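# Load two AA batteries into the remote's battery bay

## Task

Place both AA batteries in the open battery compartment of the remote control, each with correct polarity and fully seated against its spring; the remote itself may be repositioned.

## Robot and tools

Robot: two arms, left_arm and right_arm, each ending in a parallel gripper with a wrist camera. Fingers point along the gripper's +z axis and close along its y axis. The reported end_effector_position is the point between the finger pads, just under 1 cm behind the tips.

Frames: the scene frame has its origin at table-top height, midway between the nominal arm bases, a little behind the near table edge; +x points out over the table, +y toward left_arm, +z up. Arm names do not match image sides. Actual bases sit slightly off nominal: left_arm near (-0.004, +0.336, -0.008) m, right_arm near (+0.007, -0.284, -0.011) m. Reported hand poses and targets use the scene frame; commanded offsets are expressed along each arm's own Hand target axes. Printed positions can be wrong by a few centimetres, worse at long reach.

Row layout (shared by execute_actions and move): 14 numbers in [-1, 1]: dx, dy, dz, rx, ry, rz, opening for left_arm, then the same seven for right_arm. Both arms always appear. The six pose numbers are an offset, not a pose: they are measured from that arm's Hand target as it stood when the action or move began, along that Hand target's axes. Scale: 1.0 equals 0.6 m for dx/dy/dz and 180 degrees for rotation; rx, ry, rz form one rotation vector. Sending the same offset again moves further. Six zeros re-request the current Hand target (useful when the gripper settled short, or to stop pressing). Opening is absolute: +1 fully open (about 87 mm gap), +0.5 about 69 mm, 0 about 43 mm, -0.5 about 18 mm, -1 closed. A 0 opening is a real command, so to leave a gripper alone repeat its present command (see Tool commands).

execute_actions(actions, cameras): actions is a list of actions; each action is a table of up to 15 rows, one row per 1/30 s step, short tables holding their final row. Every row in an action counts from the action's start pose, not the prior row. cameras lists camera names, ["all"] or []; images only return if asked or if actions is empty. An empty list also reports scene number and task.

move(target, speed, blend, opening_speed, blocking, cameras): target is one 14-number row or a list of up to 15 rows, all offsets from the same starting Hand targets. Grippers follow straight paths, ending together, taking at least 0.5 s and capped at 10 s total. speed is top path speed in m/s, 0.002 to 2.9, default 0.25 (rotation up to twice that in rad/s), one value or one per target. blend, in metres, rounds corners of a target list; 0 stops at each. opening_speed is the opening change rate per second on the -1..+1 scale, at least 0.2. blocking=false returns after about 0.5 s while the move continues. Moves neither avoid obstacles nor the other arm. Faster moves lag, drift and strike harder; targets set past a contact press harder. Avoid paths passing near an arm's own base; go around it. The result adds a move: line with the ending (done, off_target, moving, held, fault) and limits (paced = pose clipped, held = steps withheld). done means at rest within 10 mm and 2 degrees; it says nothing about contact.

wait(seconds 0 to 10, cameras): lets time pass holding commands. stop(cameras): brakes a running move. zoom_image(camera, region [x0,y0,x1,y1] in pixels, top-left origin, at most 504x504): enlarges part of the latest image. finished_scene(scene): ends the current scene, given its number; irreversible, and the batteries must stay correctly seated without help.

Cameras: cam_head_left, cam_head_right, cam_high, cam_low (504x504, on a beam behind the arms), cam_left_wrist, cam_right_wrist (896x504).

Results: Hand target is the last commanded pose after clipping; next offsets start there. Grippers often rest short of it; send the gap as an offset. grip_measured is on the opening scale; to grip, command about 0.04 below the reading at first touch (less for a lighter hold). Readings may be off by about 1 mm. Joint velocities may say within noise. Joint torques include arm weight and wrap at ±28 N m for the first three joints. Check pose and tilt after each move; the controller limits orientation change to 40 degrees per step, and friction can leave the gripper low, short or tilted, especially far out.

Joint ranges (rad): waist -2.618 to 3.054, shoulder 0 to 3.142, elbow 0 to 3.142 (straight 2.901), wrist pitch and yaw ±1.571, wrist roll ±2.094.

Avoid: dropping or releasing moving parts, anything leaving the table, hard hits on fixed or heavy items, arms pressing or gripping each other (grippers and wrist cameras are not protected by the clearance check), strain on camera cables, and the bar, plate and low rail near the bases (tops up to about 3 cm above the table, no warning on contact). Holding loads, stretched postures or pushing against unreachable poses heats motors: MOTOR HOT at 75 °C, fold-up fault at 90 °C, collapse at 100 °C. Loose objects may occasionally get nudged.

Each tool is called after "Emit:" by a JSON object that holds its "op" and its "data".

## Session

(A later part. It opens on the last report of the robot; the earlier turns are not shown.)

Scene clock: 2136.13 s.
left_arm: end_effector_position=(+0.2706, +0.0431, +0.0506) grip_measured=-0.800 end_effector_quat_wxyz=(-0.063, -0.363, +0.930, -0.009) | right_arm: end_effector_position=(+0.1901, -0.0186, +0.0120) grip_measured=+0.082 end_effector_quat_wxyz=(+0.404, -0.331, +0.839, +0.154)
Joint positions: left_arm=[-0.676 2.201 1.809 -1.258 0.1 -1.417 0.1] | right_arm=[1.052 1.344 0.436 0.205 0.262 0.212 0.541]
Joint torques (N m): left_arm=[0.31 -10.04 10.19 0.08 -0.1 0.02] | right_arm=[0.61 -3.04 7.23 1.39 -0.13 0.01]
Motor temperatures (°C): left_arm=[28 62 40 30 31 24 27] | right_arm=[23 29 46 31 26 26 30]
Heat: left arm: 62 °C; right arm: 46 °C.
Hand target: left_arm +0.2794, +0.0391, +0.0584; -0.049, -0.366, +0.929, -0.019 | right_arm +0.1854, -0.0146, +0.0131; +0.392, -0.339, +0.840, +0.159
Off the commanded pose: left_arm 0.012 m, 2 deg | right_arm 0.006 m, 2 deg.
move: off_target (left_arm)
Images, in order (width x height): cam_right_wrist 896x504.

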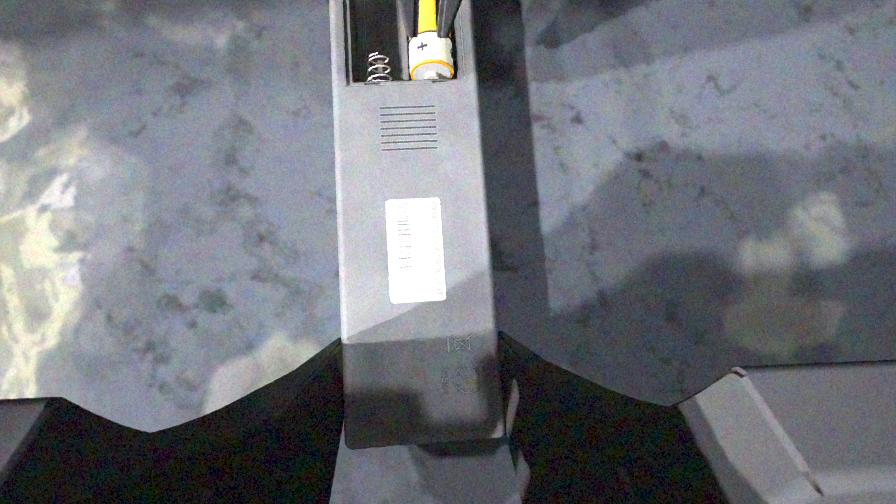

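Emit:
{"op": "move", "data": {"target": [-0.0024, 0, 0.0232, 0, 0, 0, -0.8, 0, 0, 0, 0, 0, 0, 0.03], "speed": 0.1, "cameras": ["cam_right_wrist"]}}

Emit:
{"op": "zoom_image", "data": {"camera": "cam_right_wrist", "region": [390, 30, 480, 110]}}

Scene clock: 2141.90 s.
left_arm: end_effector_position=(+0.2747, +0.0398, +0.0503) grip_measured=-0.800 end_effector_quat_wxyz=(-0.057, -0.363, +0.930, -0.018) | right_arm: end_effector_position=(+0.1901, -0.0186, +0.0120) grip_measured=+0.082 end_effector_quat_wxyz=(+0.404, -0.331, +0.839, +0.154)
Joint positions: left_arm=[-0.676 2.201 1.809 -1.236 0.1 -1.417 0.1] | right_arm=[1.052 1.344 0.436 0.205 0.262 0.212 0.541]
Joint torques (N m): left_arm=[0.35 -9.46 5.74 0.39 -0.1 0.03] | right_arm=[0.61 -3.04 7.24 1.38 -0.13 0.01]
Motor temperatures (°C): left_arm=[28 62 42 30 31 24 27] | right_arm=[23 29 46 31 26 26 30]
Heat: left arm: 62 °C; right arm: 46 °C.
Hand target: left_arm +0.2794, +0.0391, +0.0444; -0.049, -0.366, +0.929, -0.019 | right_arm +0.1854, -0.0146, +0.0131; +0.392, -0.339, +0.840, +0.159
Off the commanded pose: left_arm 0.008 m, 1 deg | right_arm 0.006 m, 2 deg.
move: done
Images, in order (width x height): cam_right_wrist 896x504.

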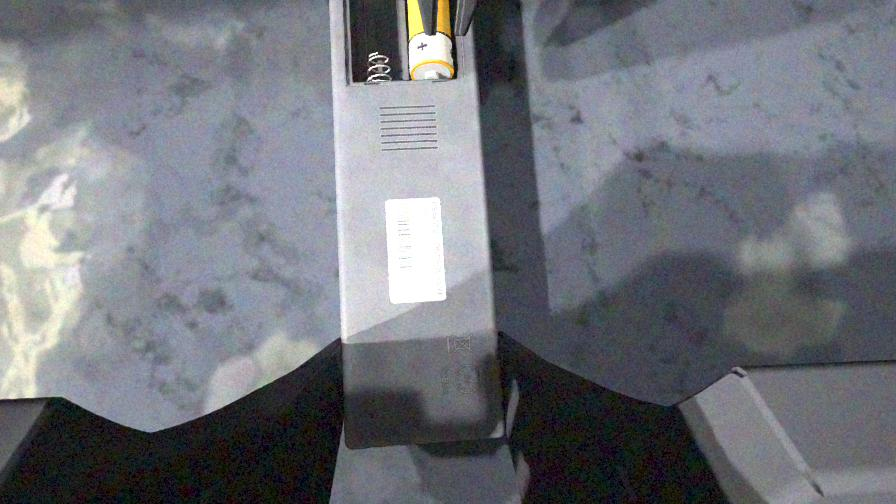

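Scaled by 5.600 from the camera's 896x504 image, which has a finer 1280x720 frame.

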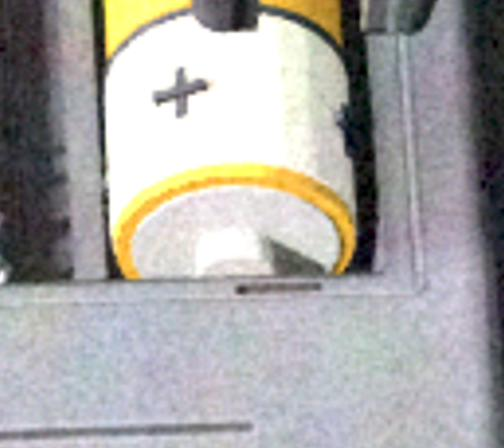

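Emit:
{"op": "move", "data": {"target": [-0.0003, 0.0092, 0.0033, 0, 0, 0, -0.8, 0, 0, 0, 0, 0, 0, 0.03], "speed": 0.1, "cameras": ["cam_right_wrist"]}}

Emit:
{"op": "zoom_image", "data": {"camera": "cam_right_wrist", "region": [390, 30, 480, 110]}}

Scene clock: 2150.53 s.
left_arm: end_effector_position=(+0.2706, +0.0444, +0.0406) grip_measured=-0.800 end_effector_quat_wxyz=(-0.062, -0.365, +0.929, -0.009) | right_arm: end_effector_position=(+0.1901, -0.0186, +0.0120) grip_measured=+0.082 end_effector_quat_wxyz=(+0.404, -0.331, +0.839, +0.154)
Joint positions: left_arm=[-0.673 2.201 1.77 -1.216 0.1 -1.417 0.1] | right_arm=[1.052 1.344 0.436 0.205 0.262 0.212 0.541]
Joint torques (N m): left_arm=[0.29 -11.21 5.68 0.36 -0.11 0.04] | right_arm=[0.58 -3.03 7.25 1.37 -0.12 0.01]
Motor temperatures (°C): left_arm=[28 61 41 30 31 24 27] | right_arm=[23 29 46 31 26 26 30]
Heat: left arm: 61 °C; right arm: 46 °C.
Hand target: left_arm +0.2756, +0.0431, +0.0424; -0.049, -0.366, +0.929, -0.019 | right_arm +0.1854, -0.0146, +0.0131; +0.392, -0.339, +0.840, +0.159
Off the commanded pose: left_arm 0.006 m, 2 deg | right_arm 0.006 m, 2 deg.
move: done
Images, in order (width x height): cam_right_wrist 896x504.

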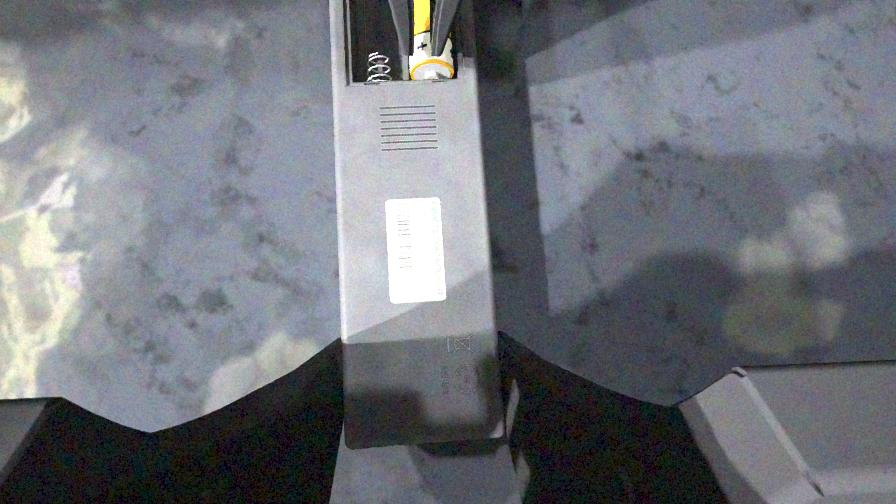

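Scaled by 5.600 from the camera's 896x504 image, which has a finer 1280x720 frame.

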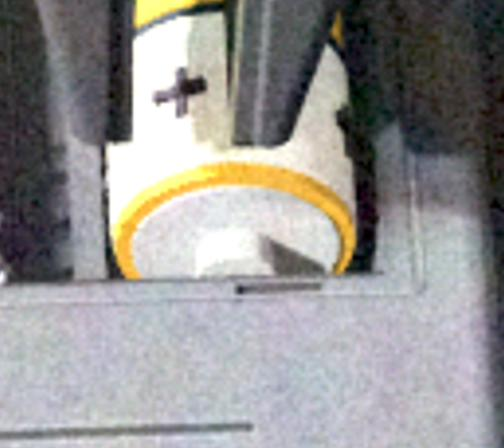

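Emit:
{"op": "move", "data": {"target": [-0.0014, -0.001, 0.0133, 0, 0, 0, -0.8, 0, 0, 0, 0, 0, 0, 0.03], "speed": 0.1, "cameras": ["cam_right_wrist"]}}

Emit:
{"op": "zoom_image", "data": {"camera": "cam_right_wrist", "region": [390, 30, 480, 110]}}

Scene clock: 2157.73 s.
left_arm: end_effector_position=(+0.2705, +0.0443, +0.0364) grip_measured=-0.800 end_effector_quat_wxyz=(-0.061, -0.365, +0.929, -0.011) | right_arm: end_effector_position=(+0.1901, -0.0186, +0.0120) grip_measured=+0.082 end_effector_quat_wxyz=(+0.404, -0.331, +0.839, +0.154)
Joint positions: left_arm=[-0.673 2.201 1.753 -1.196 0.1 -1.417 0.1] | right_arm=[1.052 1.344 0.436 0.205 0.262 0.212 0.541]
Joint torques (N m): left_arm=[0.29 -10.47 5.44 0.43 -0.1 0.05] | right_arm=[0.62 -3.02 7.21 1.38 -0.13 0.01]
Motor temperatures (°C): left_arm=[28 61 41 30 31 24 27] | right_arm=[23 29 46 31 26 26 30]
Heat: left arm: 61 °C; right arm: 46 °C.
Hand target: left_arm +0.2760, +0.0427, +0.0344; -0.049, -0.366, +0.929, -0.019 | right_arm +0.1854, -0.0146, +0.0131; +0.392, -0.339, +0.840, +0.159
Off the commanded pose: left_arm 0.006 m, 2 deg | right_arm 0.006 m, 2 deg.
move: done
Images, in order (width x height): cam_right_wrist 896x504.

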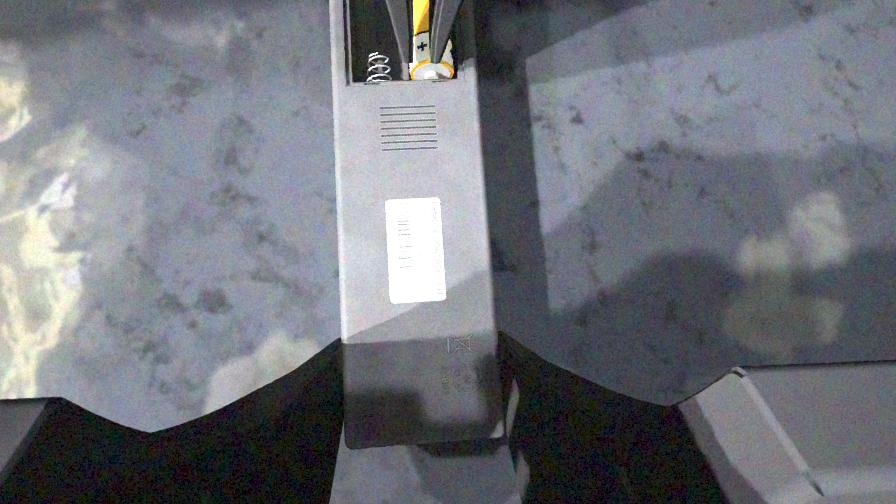

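Scaled by 5.600 from the camera's 896x504 image, which has a finer 1280x720 frame.

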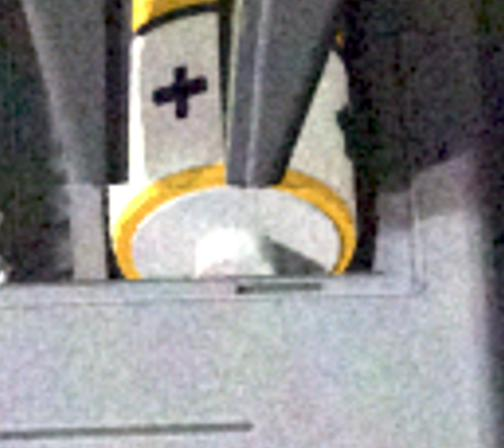

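Emit:
{"op": "move", "data": {"target": [-0.005, -0.0108, 0.0, 0, 0, 0, -0.8, 0, 0, 0, 0, 0, 0, 0.03], "speed": 0.1, "cameras": ["cam_right_wrist"]}}

Emit:
{"op": "zoom_image", "data": {"camera": "cam_right_wrist", "region": [390, 30, 480, 110]}}

Scene clock: 2164.63 s.
left_arm: end_effector_position=(+0.2715, +0.0444, +0.0355) grip_measured=-0.800 end_effector_quat_wxyz=(-0.063, -0.366, +0.928, -0.011) | right_arm: end_effector_position=(+0.1901, -0.0186, +0.0120) grip_measured=+0.082 end_effector_quat_wxyz=(+0.404, -0.331, +0.839, +0.154)
Joint positions: left_arm=[-0.67 2.205 1.756 -1.196 0.103 -1.417 0.1] | right_arm=[1.052 1.344 0.436 0.205 0.262 0.212 0.541]
Joint torques (N m): left_arm=[0.49 -8.51 9.32 0.3 -0.13 0.09] | right_arm=[0.58 -3.02 7.24 1.38 -0.13 0.01]
Motor temperatures (°C): left_arm=[28 60 41 30 30 24 27] | right_arm=[23 29 46 31 26 26 30]
Heat: left arm: 60 °C; right arm: 46 °C.
Hand target: left_arm +0.2826, +0.0400, +0.0341; -0.049, -0.366, +0.929, -0.019 | right_arm +0.1854, -0.0146, +0.0131; +0.392, -0.339, +0.840, +0.159
Off the commanded pose: left_arm 0.012 m, 2 deg | right_arm 0.006 m, 2 deg.
move: off_target (left_arm)
Images, in order (width x height): cam_right_wrist 896x504.

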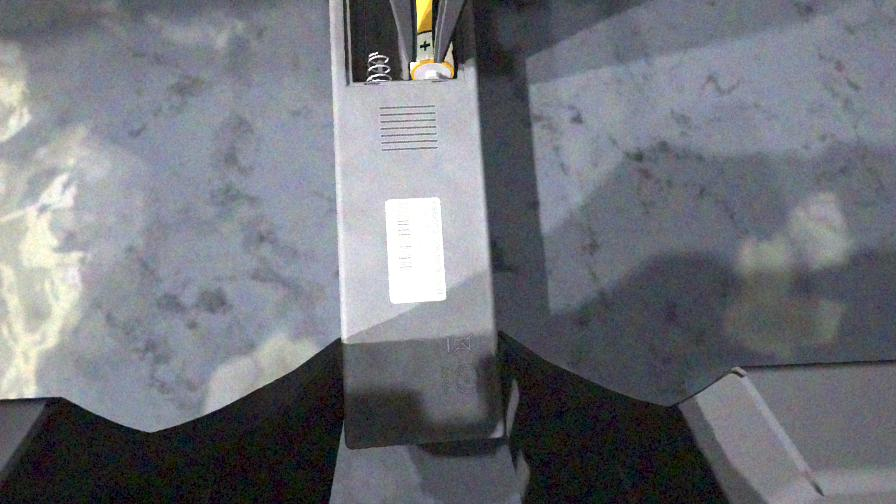

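Scaled by 5.600 from the camera's 896x504 image, which has a finer 1280x720 frame.

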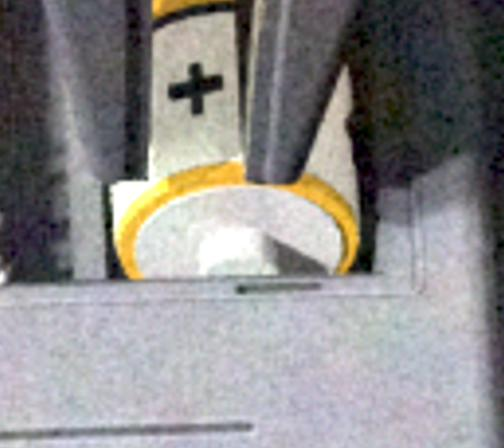

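Emit:
{"op": "move", "data": {"target": [-0.001, -0.0092, 0.01, 0, 0, 0, -0.8, 0, 0, 0, 0, 0, 0, 0.03], "speed": 0.1, "cameras": ["cam_right_wrist"]}}

Emit:
{"op": "zoom_image", "data": {"camera": "cam_right_wrist", "region": [390, 30, 480, 110]}}

Scene clock: 2169.37 s.
left_arm: end_effector_position=(+0.2744, +0.0418, +0.0342) grip_measured=-0.800 end_effector_quat_wxyz=(-0.064, -0.366, +0.928, -0.011) | right_arm: end_effector_position=(+0.1901, -0.0186, +0.0120) grip_measured=+0.082 end_effector_quat_wxyz=(+0.404, -0.331, +0.839, +0.154)
Joint positions: left_arm=[-0.67 2.222 1.777 -1.201 0.105 -1.417 0.1] | right_arm=[1.052 1.344 0.436 0.205 0.262 0.212 0.541]
Joint torques (N m): left_arm=[0.32 -7.91 9.03 0.41 -0.17 0.08] | right_arm=[0.58 -3.06 7.24 1.39 -0.12 0.01]
Motor temperatures (°C): left_arm=[28 60 41 30 30 24 27] | right_arm=[23 29 46 31 26 26 30]
Heat: left arm: 60 °C; right arm: 46 °C.
Hand target: left_arm +0.2863, +0.0359, +0.0280; -0.049, -0.366, +0.929, -0.019 | right_arm +0.1854, -0.0146, +0.0131; +0.392, -0.339, +0.840, +0.159
Off the commanded pose: left_arm 0.015 m, 2 deg | right_arm 0.006 m, 2 deg.
move: off_target (left_arm)
Images, in order (width x height): cam_right_wrist 896x504.

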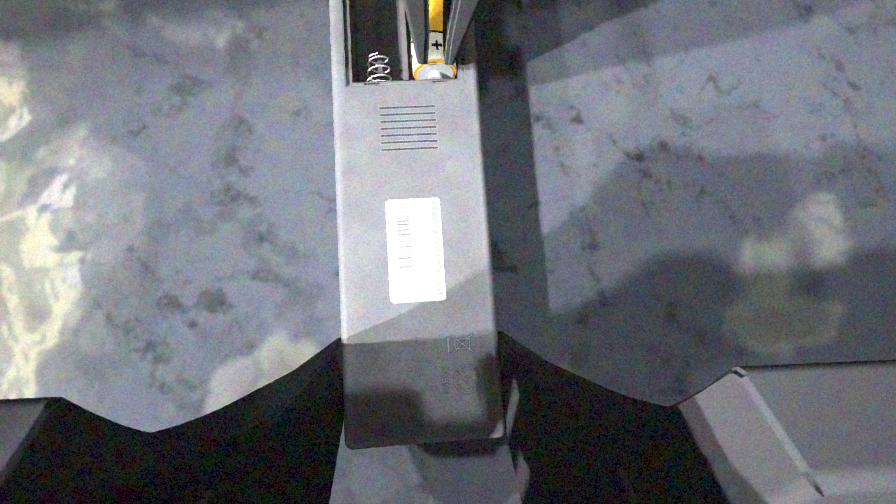

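Scaled by 5.600 from the camera's 896x504 image, which has a finer 1280x720 frame.

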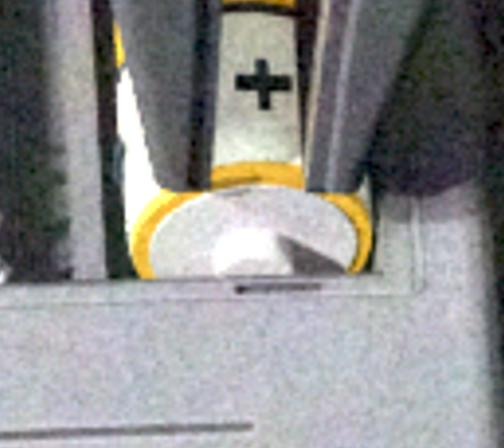

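Emit:
{"op": "move", "data": {"target": [-0.0035, 0, 0.0332, 0, 0, 0, -0.8, 0, 0, 0, 0, 0, 0, 0.03], "speed": 0.08, "cameras": ["cam_right_wrist"]}}

Emit:
{"op": "zoom_image", "data": {"camera": "cam_right_wrist", "region": [390, 30, 480, 110]}}

Scene clock: 2175.20 s.
left_arm: end_effector_position=(+0.2743, +0.0416, +0.0336) grip_measured=-0.800 end_effector_quat_wxyz=(-0.070, -0.368, +0.927, -0.014) | right_arm: end_effector_position=(+0.1901, -0.0186, +0.0120) grip_measured=+0.082 end_effector_quat_wxyz=(+0.404, -0.331, +0.839, +0.154)
Joint positions: left_arm=[-0.665 2.224 1.774 -1.198 0.117 -1.417 0.1] | right_arm=[1.052 1.344 0.436 0.205 0.262 0.212 0.541]
Joint torques (N m): left_arm=[0.01 -6.91 3.85 0.97 -0.29 0.09] | right_arm=[0.59 -3.04 7.24 1.38 -0.13 0]
Motor temperatures (°C): left_arm=[28 59 41 30 30 24 27] | right_arm=[23 29 46 31 26 26 30]
Heat: left arm: 59 °C; right arm: 46 °C.
Hand target: left_arm +0.2863, +0.0359, +0.0080; -0.049, -0.366, +0.929, -0.019 | right_arm +0.1854, -0.0146, +0.0131; +0.392, -0.339, +0.840, +0.159
Off the commanded pose: left_arm 0.029 m, 2 deg | right_arm 0.006 m, 2 deg.
move: off_target (left_arm)
Images, in order (width x height): cam_right_wrist 896x504.

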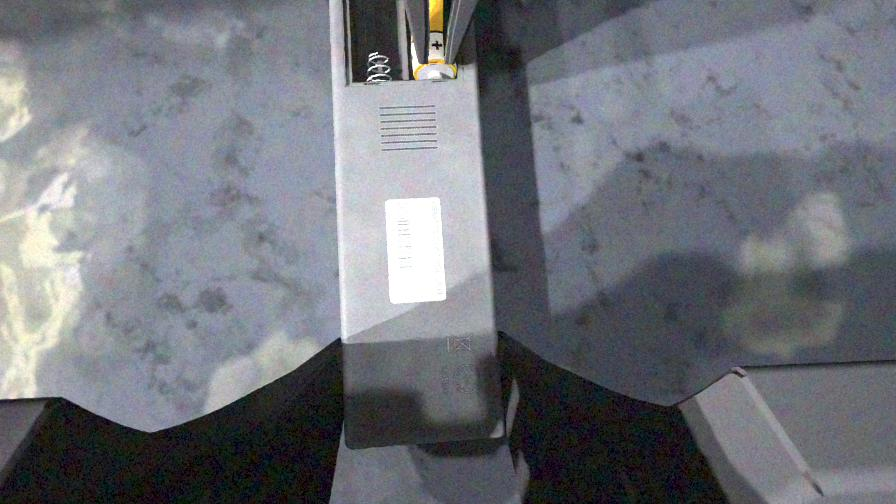

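Scaled by 5.600 from the camera's 896x504 image, which has a finer 1280x720 frame.

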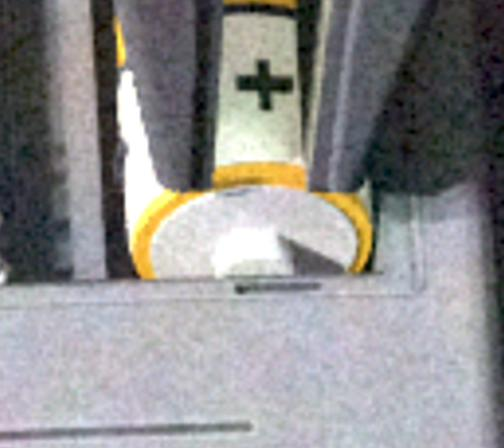

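Emit:
{"op": "move", "data": {"target": [-0.0325, 0, 0.0226, 0, 0, 0, -0.8, 0, 0, 0, 0, 0, 0, 0.03], "speed": 0.06, "cameras": ["cam_right_wrist"]}}

Emit:
{"op": "zoom_image", "data": {"camera": "cam_right_wrist", "region": [390, 30, 480, 110]}}

Scene clock: 2220.10 s.
left_arm: end_effector_position=(+0.2758, +0.0429, +0.0318) grip_measured=-0.800 end_effector_quat_wxyz=(-0.092, -0.362, +0.927, -0.029) | right_arm: end_effector_position=(+0.1901, -0.0186, +0.0120) grip_measured=+0.082 end_effector_quat_wxyz=(+0.404, -0.331, +0.839, +0.154)
Joint positions: left_arm=[-0.639 2.231 1.765 -1.184 0.169 -1.377 0.1] | right_arm=[1.052 1.344 0.436 0.205 0.262 0.212 0.541]
Joint torques (N m): left_arm=[0.7 -5.41 3.43 1.14 -0.87 0.11] | right_arm=[0.61 -3.04 7.24 1.38 -0.13 0]
Motor temperatures (°C): left_arm=[28 53 38 31 30 24 27] | right_arm=[23 29 46 31 26 26 30]
Heat: left arm: 53 °C; right arm: 46 °C.
Hand target: left_arm +0.2995, +0.0482, -0.0075; -0.049, -0.366, +0.929, -0.019 | right_arm +0.1854, -0.0146, +0.0131; +0.392, -0.339, +0.840, +0.159
Off the commanded pose: left_arm 0.046 m, 5 deg | right_arm 0.006 m, 2 deg.
move: off_target (left_arm)
Images, in order (width x height): cam_right_wrist 896x504.

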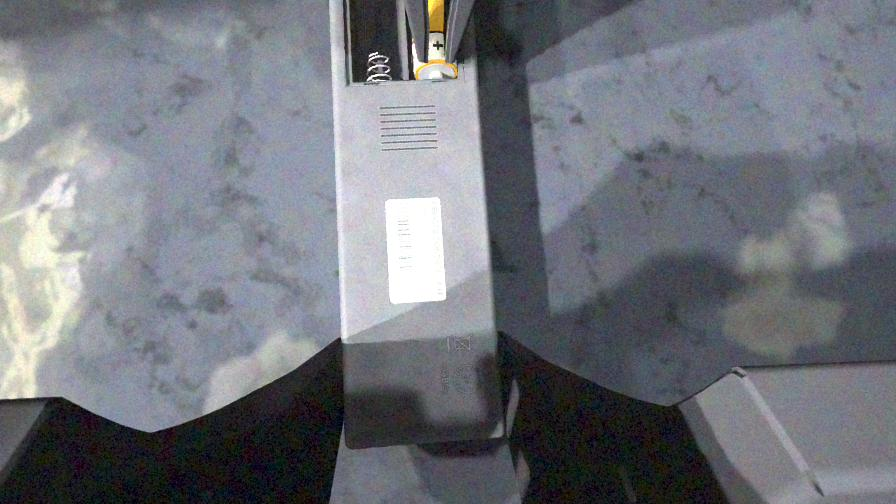

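Scaled by 5.600 from the camera's 896x504 image, which has a finer 1280x720 frame.

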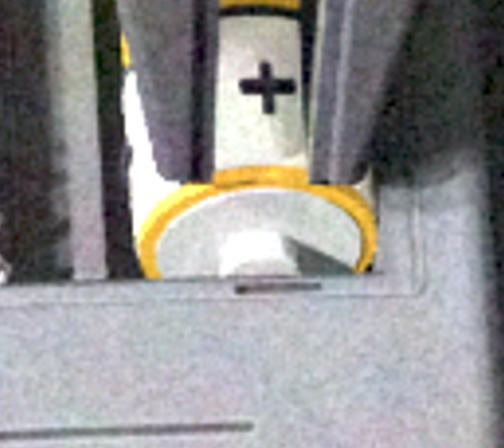

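Emit:
{"op": "move", "data": {"target": [-0.0003, 0.0167, 0.0, 0, 0, 0, -0.8, 0, 0, 0, 0, 0, 0, 0.03], "speed": 0.06, "cameras": ["cam_right_wrist"]}}

Emit:
{"op": "zoom_image", "data": {"camera": "cam_right_wrist", "region": [390, 30, 480, 110]}}

Scene clock: 2227.93 s.
left_arm: end_effector_position=(+0.2764, +0.0449, +0.0282) grip_measured=-0.799 end_effector_quat_wxyz=(-0.098, -0.365, +0.925, -0.041) | right_arm: end_effector_position=(+0.1901, -0.0186, +0.0120) grip_measured=+0.082 end_effector_quat_wxyz=(+0.404, -0.331, +0.839, +0.154)
Joint positions: left_arm=[-0.625 2.216 1.72 -1.141 0.191 -1.373 0.101] | right_arm=[1.052 1.344 0.436 0.205 0.262 0.212 0.541]
Joint torques (N m): left_arm=[0.47 -6.74 2.33 0.96 -1.08 0.13] | right_arm=[0.58 -3.04 7.24 1.38 -0.12 0.01]
Heat: left arm: 53 °C; right arm: 46 °C.
Hand target: left_arm +0.2928, +0.0556, -0.0075; -0.049, -0.366, +0.929, -0.019 | right_arm +0.1854, -0.0146, +0.0131; +0.392, -0.339, +0.840, +0.159
Off the commanded pose: left_arm 0.041 m, 6 deg | right_arm 0.006 m, 2 deg.
move: off_target (left_arm)
Images, in order (width x height): cam_right_wrist 896x504.

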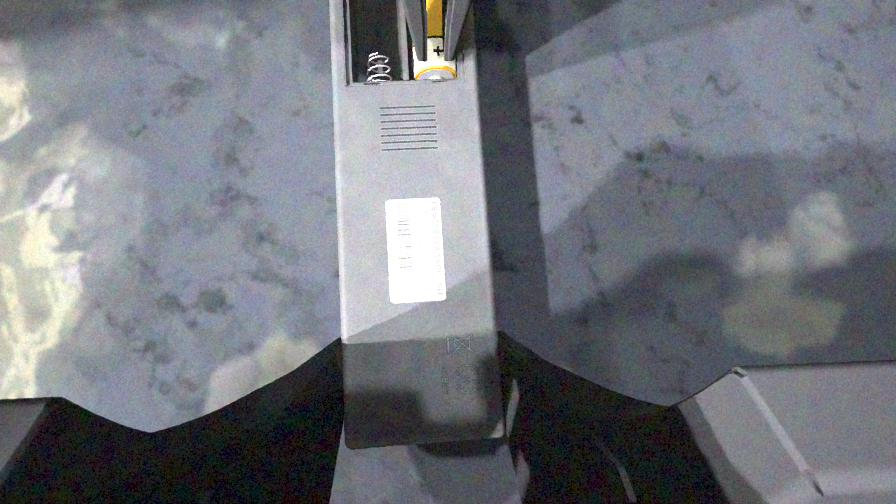

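Scaled by 5.600 from the camera's 896x504 image, which has a finer 1280x720 frame.

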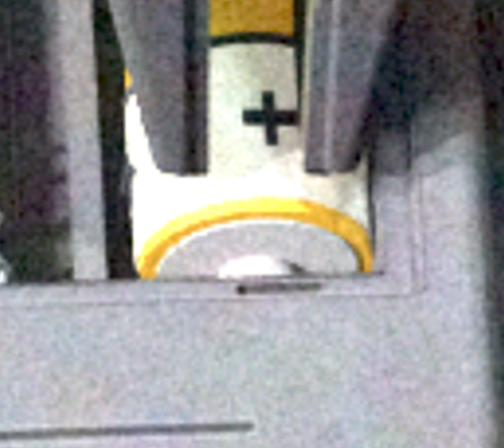

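Emit:
{"op": "move", "data": {"target": [0.0365, 0, 0.0045, 0, 0, 0, -0.8, 0, 0, 0, 0, 0, 0, 0.03], "speed": 0.06, "cameras": ["cam_right_wrist"]}}

Emit:
{"op": "zoom_image", "data": {"camera": "cam_right_wrist", "region": [390, 30, 480, 110]}}

Scene clock: 2235.33 s.
left_arm: end_effector_position=(+0.2755, +0.0439, +0.0290) grip_measured=-0.799 end_effector_quat_wxyz=(-0.080, -0.365, +0.927, -0.045) | right_arm: end_effector_position=(+0.1901, -0.0186, +0.0120) grip_measured=+0.082 end_effector_quat_wxyz=(+0.404, -0.331, +0.839, +0.154)
Joint positions: left_arm=[-0.639 2.188 1.688 -1.109 0.165 -1.386 0.101] | right_arm=[1.052 1.344 0.436 0.205 0.262 0.212 0.541]
Joint torques (N m): left_arm=[-2.29 -5.97 2.03 0.95 -0.8 -0.22] | right_arm=[0.59 -3.04 7.25 1.39 -0.13 0]
Heat: left arm: 52 °C; right arm: 46 °C.
Hand target: left_arm +0.2766, +0.0406, -0.0079; -0.049, -0.366, +0.929, -0.019 | right_arm +0.1854, -0.0146, +0.0131; +0.392, -0.339, +0.840, +0.159
Off the commanded pose: left_arm 0.037 m, 5 deg | right_arm 0.006 m, 2 deg.
move: off_target (left_arm)
Images, in order (width x height): cam_right_wrist 896x504.

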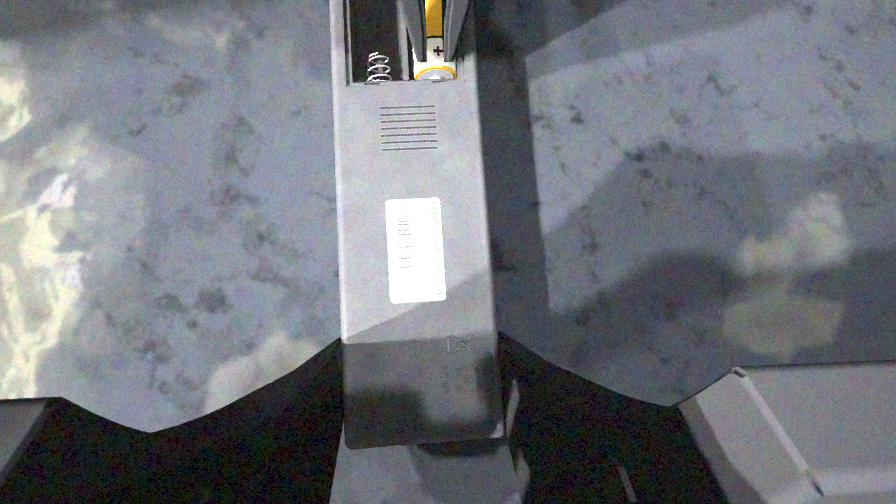

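Scaled by 5.600 from the camera's 896x504 image, which has a finer 1280x720 frame.

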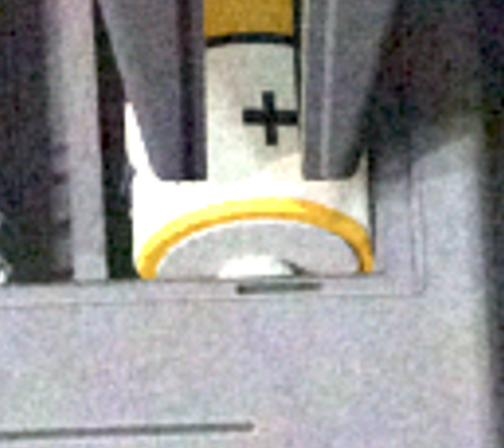

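Emit:
{"op": "move", "data": {"target": [0.0095, 0.004, -0.1, 0, 0, 0, -0.8, 0, 0, 0, 0, 0, 0, 0.03], "speed": 0.1, "cameras": ["cam_right_wrist", "cam_left_wrist"]}}

Emit:
{"op": "zoom_image", "data": {"camera": "cam_right_wrist", "region": [390, 30, 480, 110]}}

Emit:
{"op": "zoom_image", "data": {"camera": "cam_left_wrist", "region": [340, 190, 500, 350]}}

Scene clock: 2243.23 s.
left_arm: end_effector_position=(+0.2680, +0.0512, +0.0413) grip_measured=-0.799 end_effector_quat_wxyz=(-0.065, -0.360, +0.931, -0.006) | right_arm: end_effector_position=(+0.1901, -0.0186, +0.0120) grip_measured=+0.082 end_effector_quat_wxyz=(+0.404, -0.331, +0.839, +0.154)
Joint positions: left_arm=[-0.663 2.187 1.75 -1.221 0.1 -1.397 0.1] | right_arm=[1.052 1.344 0.436 0.205 0.262 0.212 0.541]
Joint torques (N m): left_arm=[-0.51 -10.51 10.41 0.06 -0.11 -0.15] | right_arm=[0.65 -3.04 7.24 1.38 -0.12 0.01]
Heat: left arm: 52 °C; right arm: 46 °C.
Hand target: left_arm +0.2755, +0.0427, +0.0523; -0.049, -0.366, +0.929, -0.019 | right_arm +0.1854, -0.0146, +0.0131; +0.392, -0.339, +0.840, +0.159
Off the commanded pose: left_arm 0.016 m, 2 deg | right_arm 0.006 m, 2 deg.
move: off_target (left_arm)
Images, in order (width x height): cam_left_wrist 896x504, cam_right_wrist 896x504.

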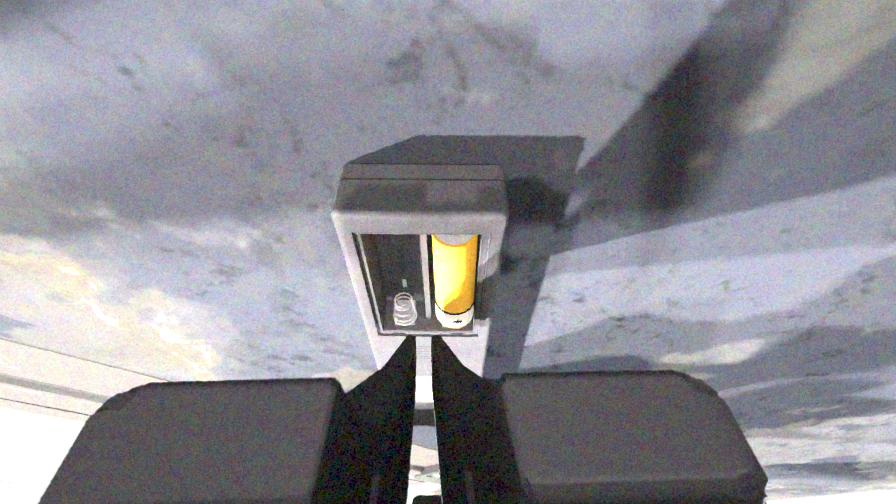

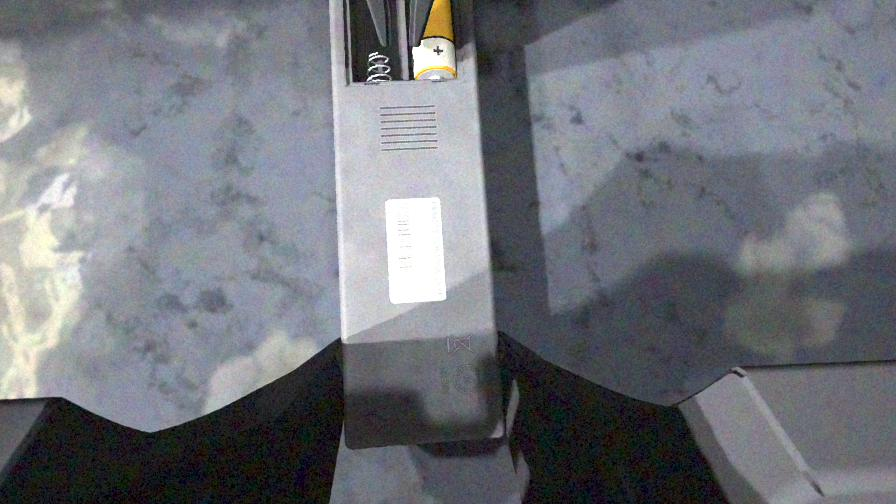

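Scaled by 5.600 from the camera's 896x504 image, which has a finer 1280x720 frame.

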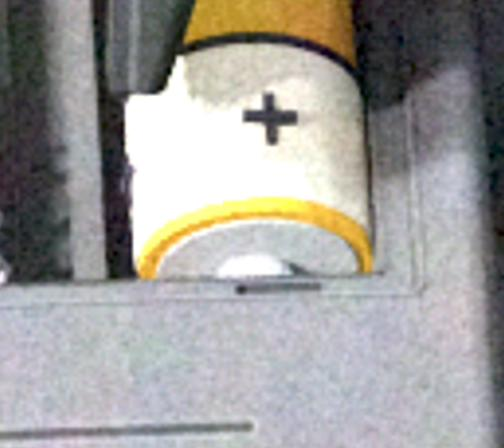

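Scaled by 3.150 from the camera's 896x504 image, which has a finer 1280x720 frame.

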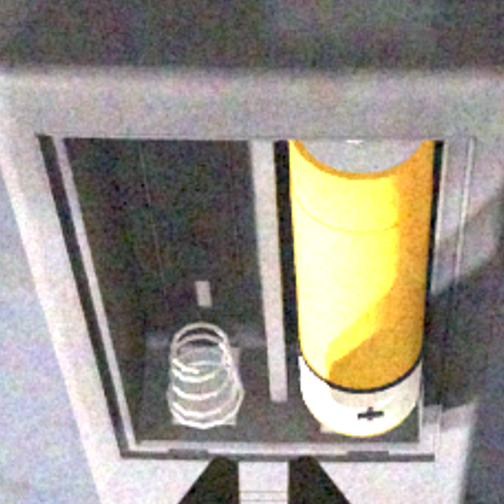

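Emit:
{"op": "move", "data": {"target": [[0.0105, 0, -0.0995, 0, 0, 0, -0.3, 0, 0, 0, 0, 0, 0, 0.03], [-0.276, 0.223, -0.0928, 0, -0.0334, 0.0167, -0.3, 0, 0, 0, 0, 0, 0, 0.03]], "speed": [0.15, 0.25], "blend": 0.03, "cameras": ["cam_left_wrist", "cam_right_wrist"]}}

Emit:
{"op": "zoom_image", "data": {"camera": "cam_right_wrist", "region": [390, 0, 480, 110]}}

Scene clock: 2272.83 s.
left_arm: end_effector_position=(+0.3061, +0.2588, +0.0821) grip_measured=-0.300 end_effector_quat_wxyz=(-0.024, -0.354, +0.935, +0.009) | right_arm: end_effector_position=(+0.1901, -0.0186, +0.0120) grip_measured=+0.082 end_effector_quat_wxyz=(+0.404, -0.331, +0.839, +0.154)
Joint positions: left_arm=[-0.165 1.932 1.576 -1.284 -0.021 -0.889 0.35] | right_arm=[1.052 1.344 0.436 0.205 0.262 0.212 0.541]
Joint torques (N m): left_arm=[-0.54 -11.55 5.71 0.39 -0.1 0.16] | right_arm=[0.61 -3.03 7.25 1.39 -0.12 0.01]
Motor temperatures (°C): left_arm=[28 58 41 30 30 24 27] | right_arm=[23 29 46 31 26 26 30]
Heat: left arm: 58 °C; right arm: 46 °C.
Hand target: left_arm +0.3091, +0.2568, +0.0905; +0.000, -0.342, +0.940, -0.001 | right_arm +0.1854, -0.0146, +0.0131; +0.392, -0.339, +0.840, +0.159
Off the commanded pose: left_arm 0.009 m, 3 deg | right_arm 0.006 m, 2 deg.
move: off_target (left_arm)
Images, in order (width x height): cam_left_wrist 896x504, cam_right_wrist 896x504.

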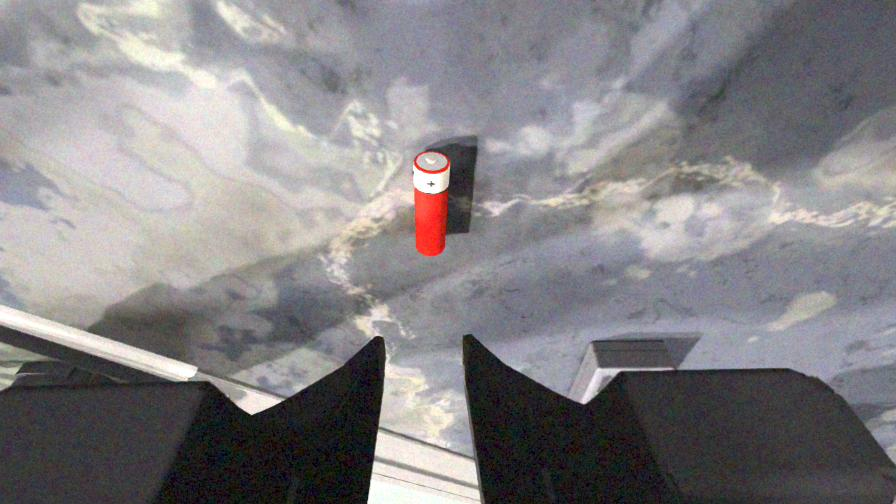

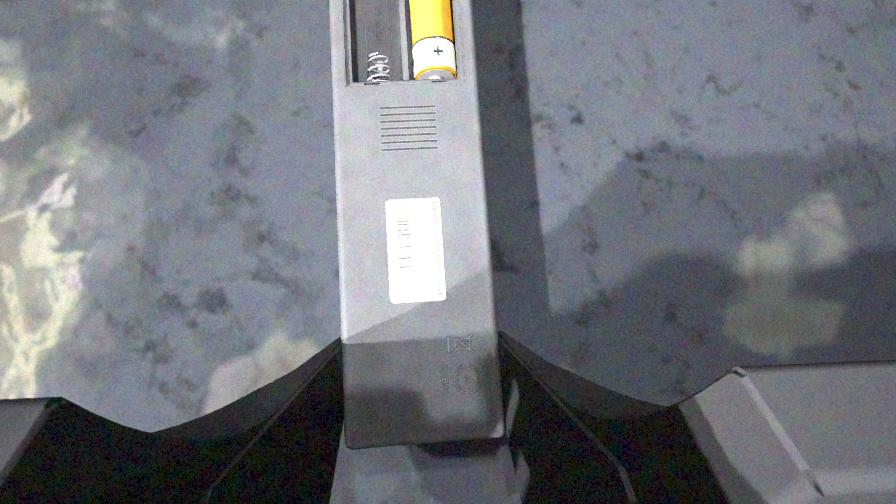

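Scaled by 4.582 from the camera's 896x504 image, which has a finer 1280x720 frame.

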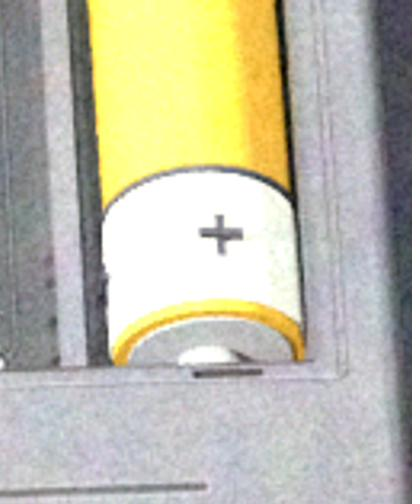

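Emit:
{"op": "move", "data": {"target": [-0.0204, -0.0014, 0.0758, 0.0108, -0.014, 0, -0.3, 0, 0, 0, 0, 0, 0, 0.03], "speed": 0.2, "cameras": ["cam_left_wrist"]}}

Scene clock: 2307.70 s.
left_arm: end_effector_position=(+0.3140, +0.2623, +0.0403) grip_measured=-0.300 end_effector_quat_wxyz=(+0.005, -0.350, +0.937, -0.005) | right_arm: end_effector_position=(+0.1901, -0.0186, +0.0120) grip_measured=+0.082 end_effector_quat_wxyz=(+0.404, -0.331, +0.839, +0.154)
Joint positions: left_arm=[-0.151 1.928 1.411 -1.058 -0.026 -0.865 0.35] | right_arm=[1.052 1.344 0.436 0.205 0.262 0.212 0.541]
Joint torques (N m): left_arm=[0.18 -10.39 5.52 0.53 -0.17 0.17] | right_arm=[0.61 -3.03 7.27 1.38 -0.13 0]
Motor temperatures (°C): left_arm=[28 60 40 30 29 24 27] | right_arm=[23 29 46 31 26 26 30]
Heat: left arm: 60 °C; right arm: 46 °C.
Hand target: left_arm +0.3191, +0.2640, +0.0450; +0.027, -0.342, +0.939, -0.009 | right_arm +0.1854, -0.0146, +0.0131; +0.392, -0.339, +0.840, +0.159
Off the commanded pose: left_arm 0.007 m, 3 deg | right_arm 0.006 m, 2 deg.
move: off_target (left_arm)
Images, in order (width x height): cam_left_wrist 896x504.

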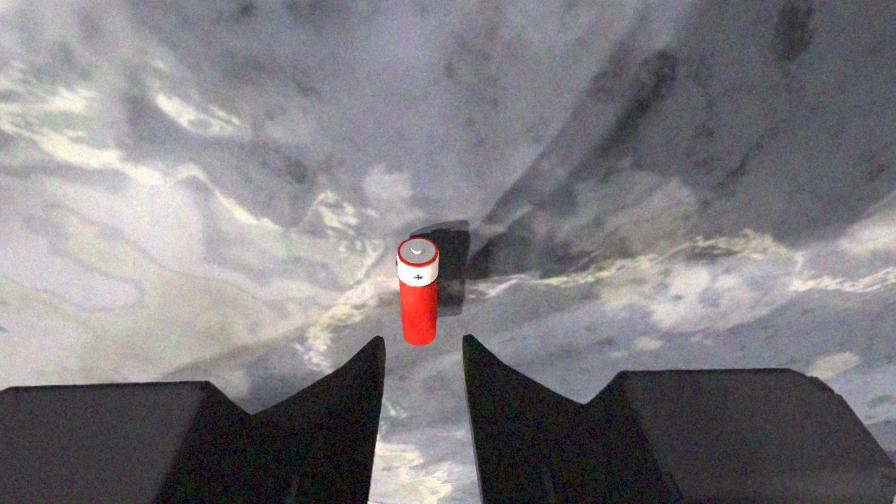

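Emit:
{"op": "move", "data": {"target": [-0.0057, 0.0, 0.0477, 0, 0, 0, -0.3, 0, 0, 0, 0, 0, 0, 0.03], "speed": 0.12, "cameras": ["cam_left_wrist"]}}

Scene clock: 2323.37 s.
left_arm: end_effector_position=(+0.3185, +0.2644, +0.0193) grip_measured=-0.300 end_effector_quat_wxyz=(+0.014, -0.350, +0.937, -0.010) | right_arm: end_effector_position=(+0.1901, -0.0186, +0.0120) grip_measured=+0.082 end_effector_quat_wxyz=(+0.404, -0.331, +0.839, +0.154)
Joint positions: left_arm=[-0.142 1.946 1.351 -0.959 -0.026 -0.854 0.35] | right_arm=[1.052 1.344 0.436 0.205 0.262 0.212 0.541]
Joint torques (N m): left_arm=[0.23 -8.09 5.74 0.59 -0.18 0.18] | right_arm=[0.59 -3.06 7.24 1.38 -0.12 0.01]
Motor temperatures (°C): left_arm=[28 60 40 30 29 24 27] | right_arm=[23 29 46 31 26 26 30]
Heat: left arm: 60 °C; right arm: 46 °C.
Hand target: left_arm +0.3233, +0.2662, +0.0166; +0.027, -0.342, +0.939, -0.009 | right_arm +0.1854, -0.0146, +0.0131; +0.392, -0.339, +0.840, +0.159
Off the commanded pose: left_arm 0.006 m, 2 deg | right_arm 0.006 m, 2 deg.
move: done
Images, in order (width x height): cam_left_wrist 896x504.

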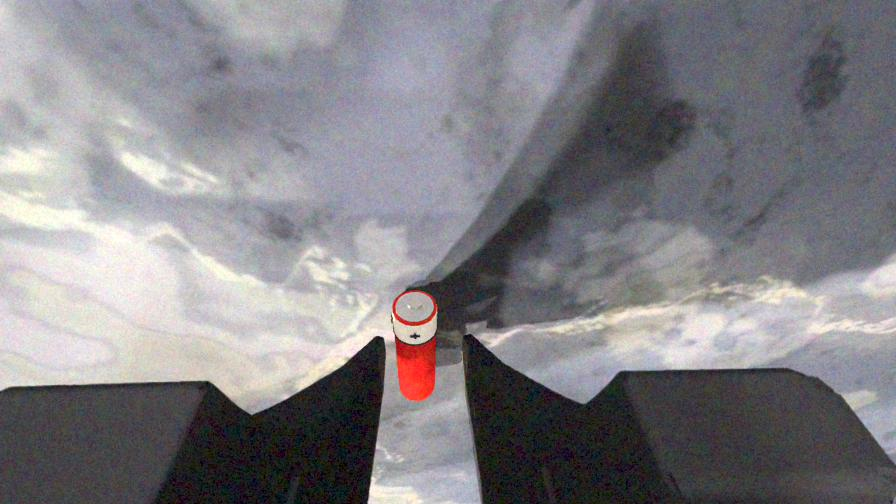

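Emit:
{"op": "move", "data": {"target": [0, 0.003, 0, 0, 0, 0, -0.7, 0, 0, 0, 0, 0, 0, 0.03], "speed": 0.1, "opening_speed": 0.4, "cameras": ["cam_left_wrist"]}}

Scene clock: 2334.90 s.
left_arm: end_effector_position=(+0.3174, +0.2661, +0.0178) grip_measured=-0.607 end_effector_quat_wxyz=(+0.013, -0.350, +0.936, -0.009) | right_arm: end_effector_position=(+0.1901, -0.0186, +0.0120) grip_measured=+0.082 end_effector_quat_wxyz=(+0.404, -0.331, +0.839, +0.154)
Joint positions: left_arm=[-0.137 1.946 1.345 -0.956 -0.026 -0.851 0.196] | right_arm=[1.052 1.344 0.436 0.205 0.262 0.212 0.541]
Joint torques (N m): left_arm=[0.23 -8.49 5.63 0.57 -0.17 0.18] | right_arm=[0.59 -3.04 7.23 1.39 -0.13 0]
Motor temperatures (°C): left_arm=[28 59 40 30 29 24 27] | right_arm=[23 29 46 31 26 26 30]
Heat: left arm: 59 °C; right arm: 46 °C.
Hand target: left_arm +0.3222, +0.2676, +0.0165; +0.027, -0.342, +0.939, -0.009 | right_arm +0.1854, -0.0146, +0.0131; +0.392, -0.339, +0.840, +0.159
Off the commanded pose: left_arm 0.005 m, 2 deg | right_arm 0.006 m, 2 deg.
move: done
Images, in order (width x height): cam_left_wrist 896x504.

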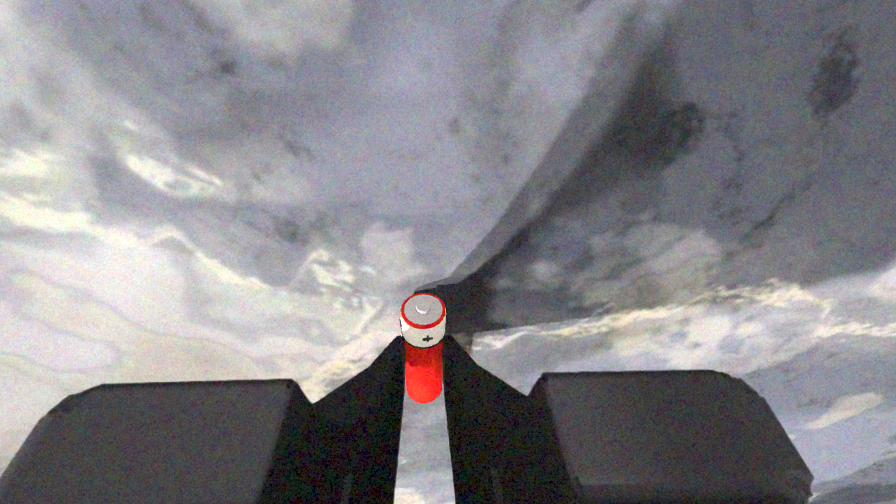

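Emit:
{"op": "move", "data": {"target": [[0, 0, 0, 0, 0, 0, -0.45, 0, 0, 0, 0, 0, 0, 0.03], [0, 0, -0.0085, 0, 0, 0, -0.45, 0, 0, 0, 0, 0, 0, 0.03]], "speed": 0.1, "opening_speed": 0.5}}

Scene clock: 2342.87 s.
left_arm: end_effector_position=(+0.3174, +0.2661, +0.0178) grip_measured=-0.450 end_effector_quat_wxyz=(+0.013, -0.350, +0.936, -0.009) | right_arm: end_effector_position=(+0.1901, -0.0186, +0.0120) grip_measured=+0.082 end_effector_quat_wxyz=(+0.404, -0.331, +0.839, +0.154)
Joint positions: left_arm=[-0.137 1.946 1.345 -0.956 -0.026 -0.851 0.275] | right_arm=[1.052 1.344 0.436 0.205 0.262 0.212 0.541]
Joint torques (N m): left_arm=[0.21 -9.13 6.78 0.41 -0.17 0.17] | right_arm=[0.61 -3.04 7.24 1.38 -0.13 0.01]
Motor temperatures (°C): left_arm=[28 59 40 30 29 24 27] | right_arm=[23 29 46 31 26 26 30]
Heat: left arm: 59 °C; right arm: 46 °C.
Hand target: left_arm +0.3219, +0.2676, +0.0216; +0.027, -0.342, +0.939, -0.009 | right_arm +0.1854, -0.0146, +0.0131; +0.392, -0.339, +0.840, +0.159
Off the commanded pose: left_arm 0.006 m, 2 deg | right_arm 0.006 m, 2 deg.
move: done

Emit:
{"op": "move", "data": {"target": [0, 0, -0.0083, 0, 0, 0, -0.45, 0, 0, 0, 0, 0, 0, 0.03], "speed": 0.1}}

Scene clock: 2346.17 s.
left_arm: end_effector_position=(+0.3170, +0.2662, +0.0178) grip_measured=-0.450 end_effector_quat_wxyz=(+0.012, -0.350, +0.936, -0.009) | right_arm: end_effector_position=(+0.1901, -0.0186, +0.0120) grip_measured=+0.082 end_effector_quat_wxyz=(+0.404, -0.331, +0.839, +0.154)
Joint positions: left_arm=[-0.137 1.946 1.345 -0.957 -0.026 -0.851 0.275] | right_arm=[1.052 1.344 0.436 0.205 0.262 0.212 0.541]
Joint torques (N m): left_arm=[0.14 -9.77 7.83 0.25 -0.18 0.17] | right_arm=[0.59 -3.04 7.23 1.38 -0.13 0.01]
Motor temperatures (°C): left_arm=[28 59 40 30 29 24 27] | right_arm=[23 29 46 31 26 26 30]
Heat: left arm: 59 °C; right arm: 46 °C.
Hand target: left_arm +0.3216, +0.2676, +0.0266; +0.027, -0.342, +0.939, -0.009 | right_arm +0.1854, -0.0146, +0.0131; +0.392, -0.339, +0.840, +0.159
Off the commanded pose: left_arm 0.010 m, 2 deg | right_arm 0.006 m, 2 deg.
move: done

Emit:
{"op": "move", "data": {"target": [0, 0, -0.0083, 0, 0, 0, -0.45, 0, 0, 0, 0, 0, 0, 0.03], "speed": 0.1}}

Scene clock: 2351.47 s.
left_arm: end_effector_position=(+0.3125, +0.2668, +0.0183) grip_measured=-0.450 end_effector_quat_wxyz=(+0.004, -0.350, +0.937, -0.005) | right_arm: end_effector_position=(+0.1901, -0.0186, +0.0120) grip_measured=+0.082 end_effector_quat_wxyz=(+0.404, -0.331, +0.839, +0.154)
Joint positions: left_arm=[-0.137 1.946 1.345 -0.975 -0.026 -0.851 0.275] | right_arm=[1.052 1.344 0.436 0.205 0.262 0.212 0.541]
Joint torques (N m): left_arm=[0.1 -10.33 8.9 0.23 -0.18 0.15] | right_arm=[0.58 -3.03 7.25 1.39 -0.13 0.01]
Motor temperatures (°C): left_arm=[28 59 40 30 29 24 27] | right_arm=[23 29 46 31 26 26 30]
Heat: left arm: 59 °C; right arm: 46 °C.
Hand target: left_arm +0.3213, +0.2676, +0.0316; +0.027, -0.342, +0.939, -0.009 | right_arm +0.1854, -0.0146, +0.0131; +0.392, -0.339, +0.840, +0.159
Off the commanded pose: left_arm 0.016 m, 3 deg | right_arm 0.006 m, 2 deg.
move: off_target (left_arm)

Emit:
{"op": "move", "data": {"target": [-0.006, -0.004, -0.0083, 0, 0, 0, -0.45, 0, 0, 0, 0, 0, 0, 0.03], "speed": 0.1, "cameras": ["cam_left_wrist"]}}

Scene clock: 2356.70 s.
left_arm: end_effector_position=(+0.3129, +0.2669, +0.0231) grip_measured=-0.450 end_effector_quat_wxyz=(+0.002, -0.349, +0.937, -0.004) | right_arm: end_effector_position=(+0.1901, -0.0186, +0.0120) grip_measured=+0.082 end_effector_quat_wxyz=(+0.404, -0.331, +0.839, +0.154)
Joint positions: left_arm=[-0.137 1.946 1.365 -1 -0.026 -0.849 0.275] | right_arm=[1.052 1.344 0.436 0.205 0.262 0.212 0.541]
Joint torques (N m): left_arm=[0.28 -9.66 10.36 0.21 -0.17 0.17] | right_arm=[0.59 -3.03 7.24 1.38 -0.13 0.01]
Motor temperatures (°C): left_arm=[28 60 41 30 29 24 27] | right_arm=[23 29 46 31 26 26 30]
Heat: left arm: 60 °C; right arm: 46 °C.
Hand target: left_arm +0.3253, +0.2680, +0.0368; +0.027, -0.342, +0.939, -0.009 | right_arm +0.1854, -0.0146, +0.0131; +0.392, -0.339, +0.840, +0.159
Off the commanded pose: left_arm 0.019 m, 3 deg | right_arm 0.006 m, 2 deg.
move: off_target (left_arm)
Images, in order (width x height): cam_left_wrist 896x504.

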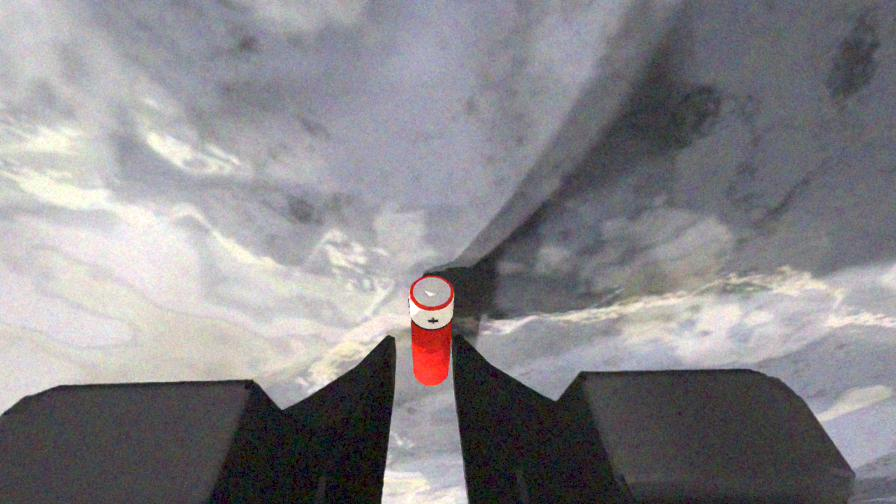

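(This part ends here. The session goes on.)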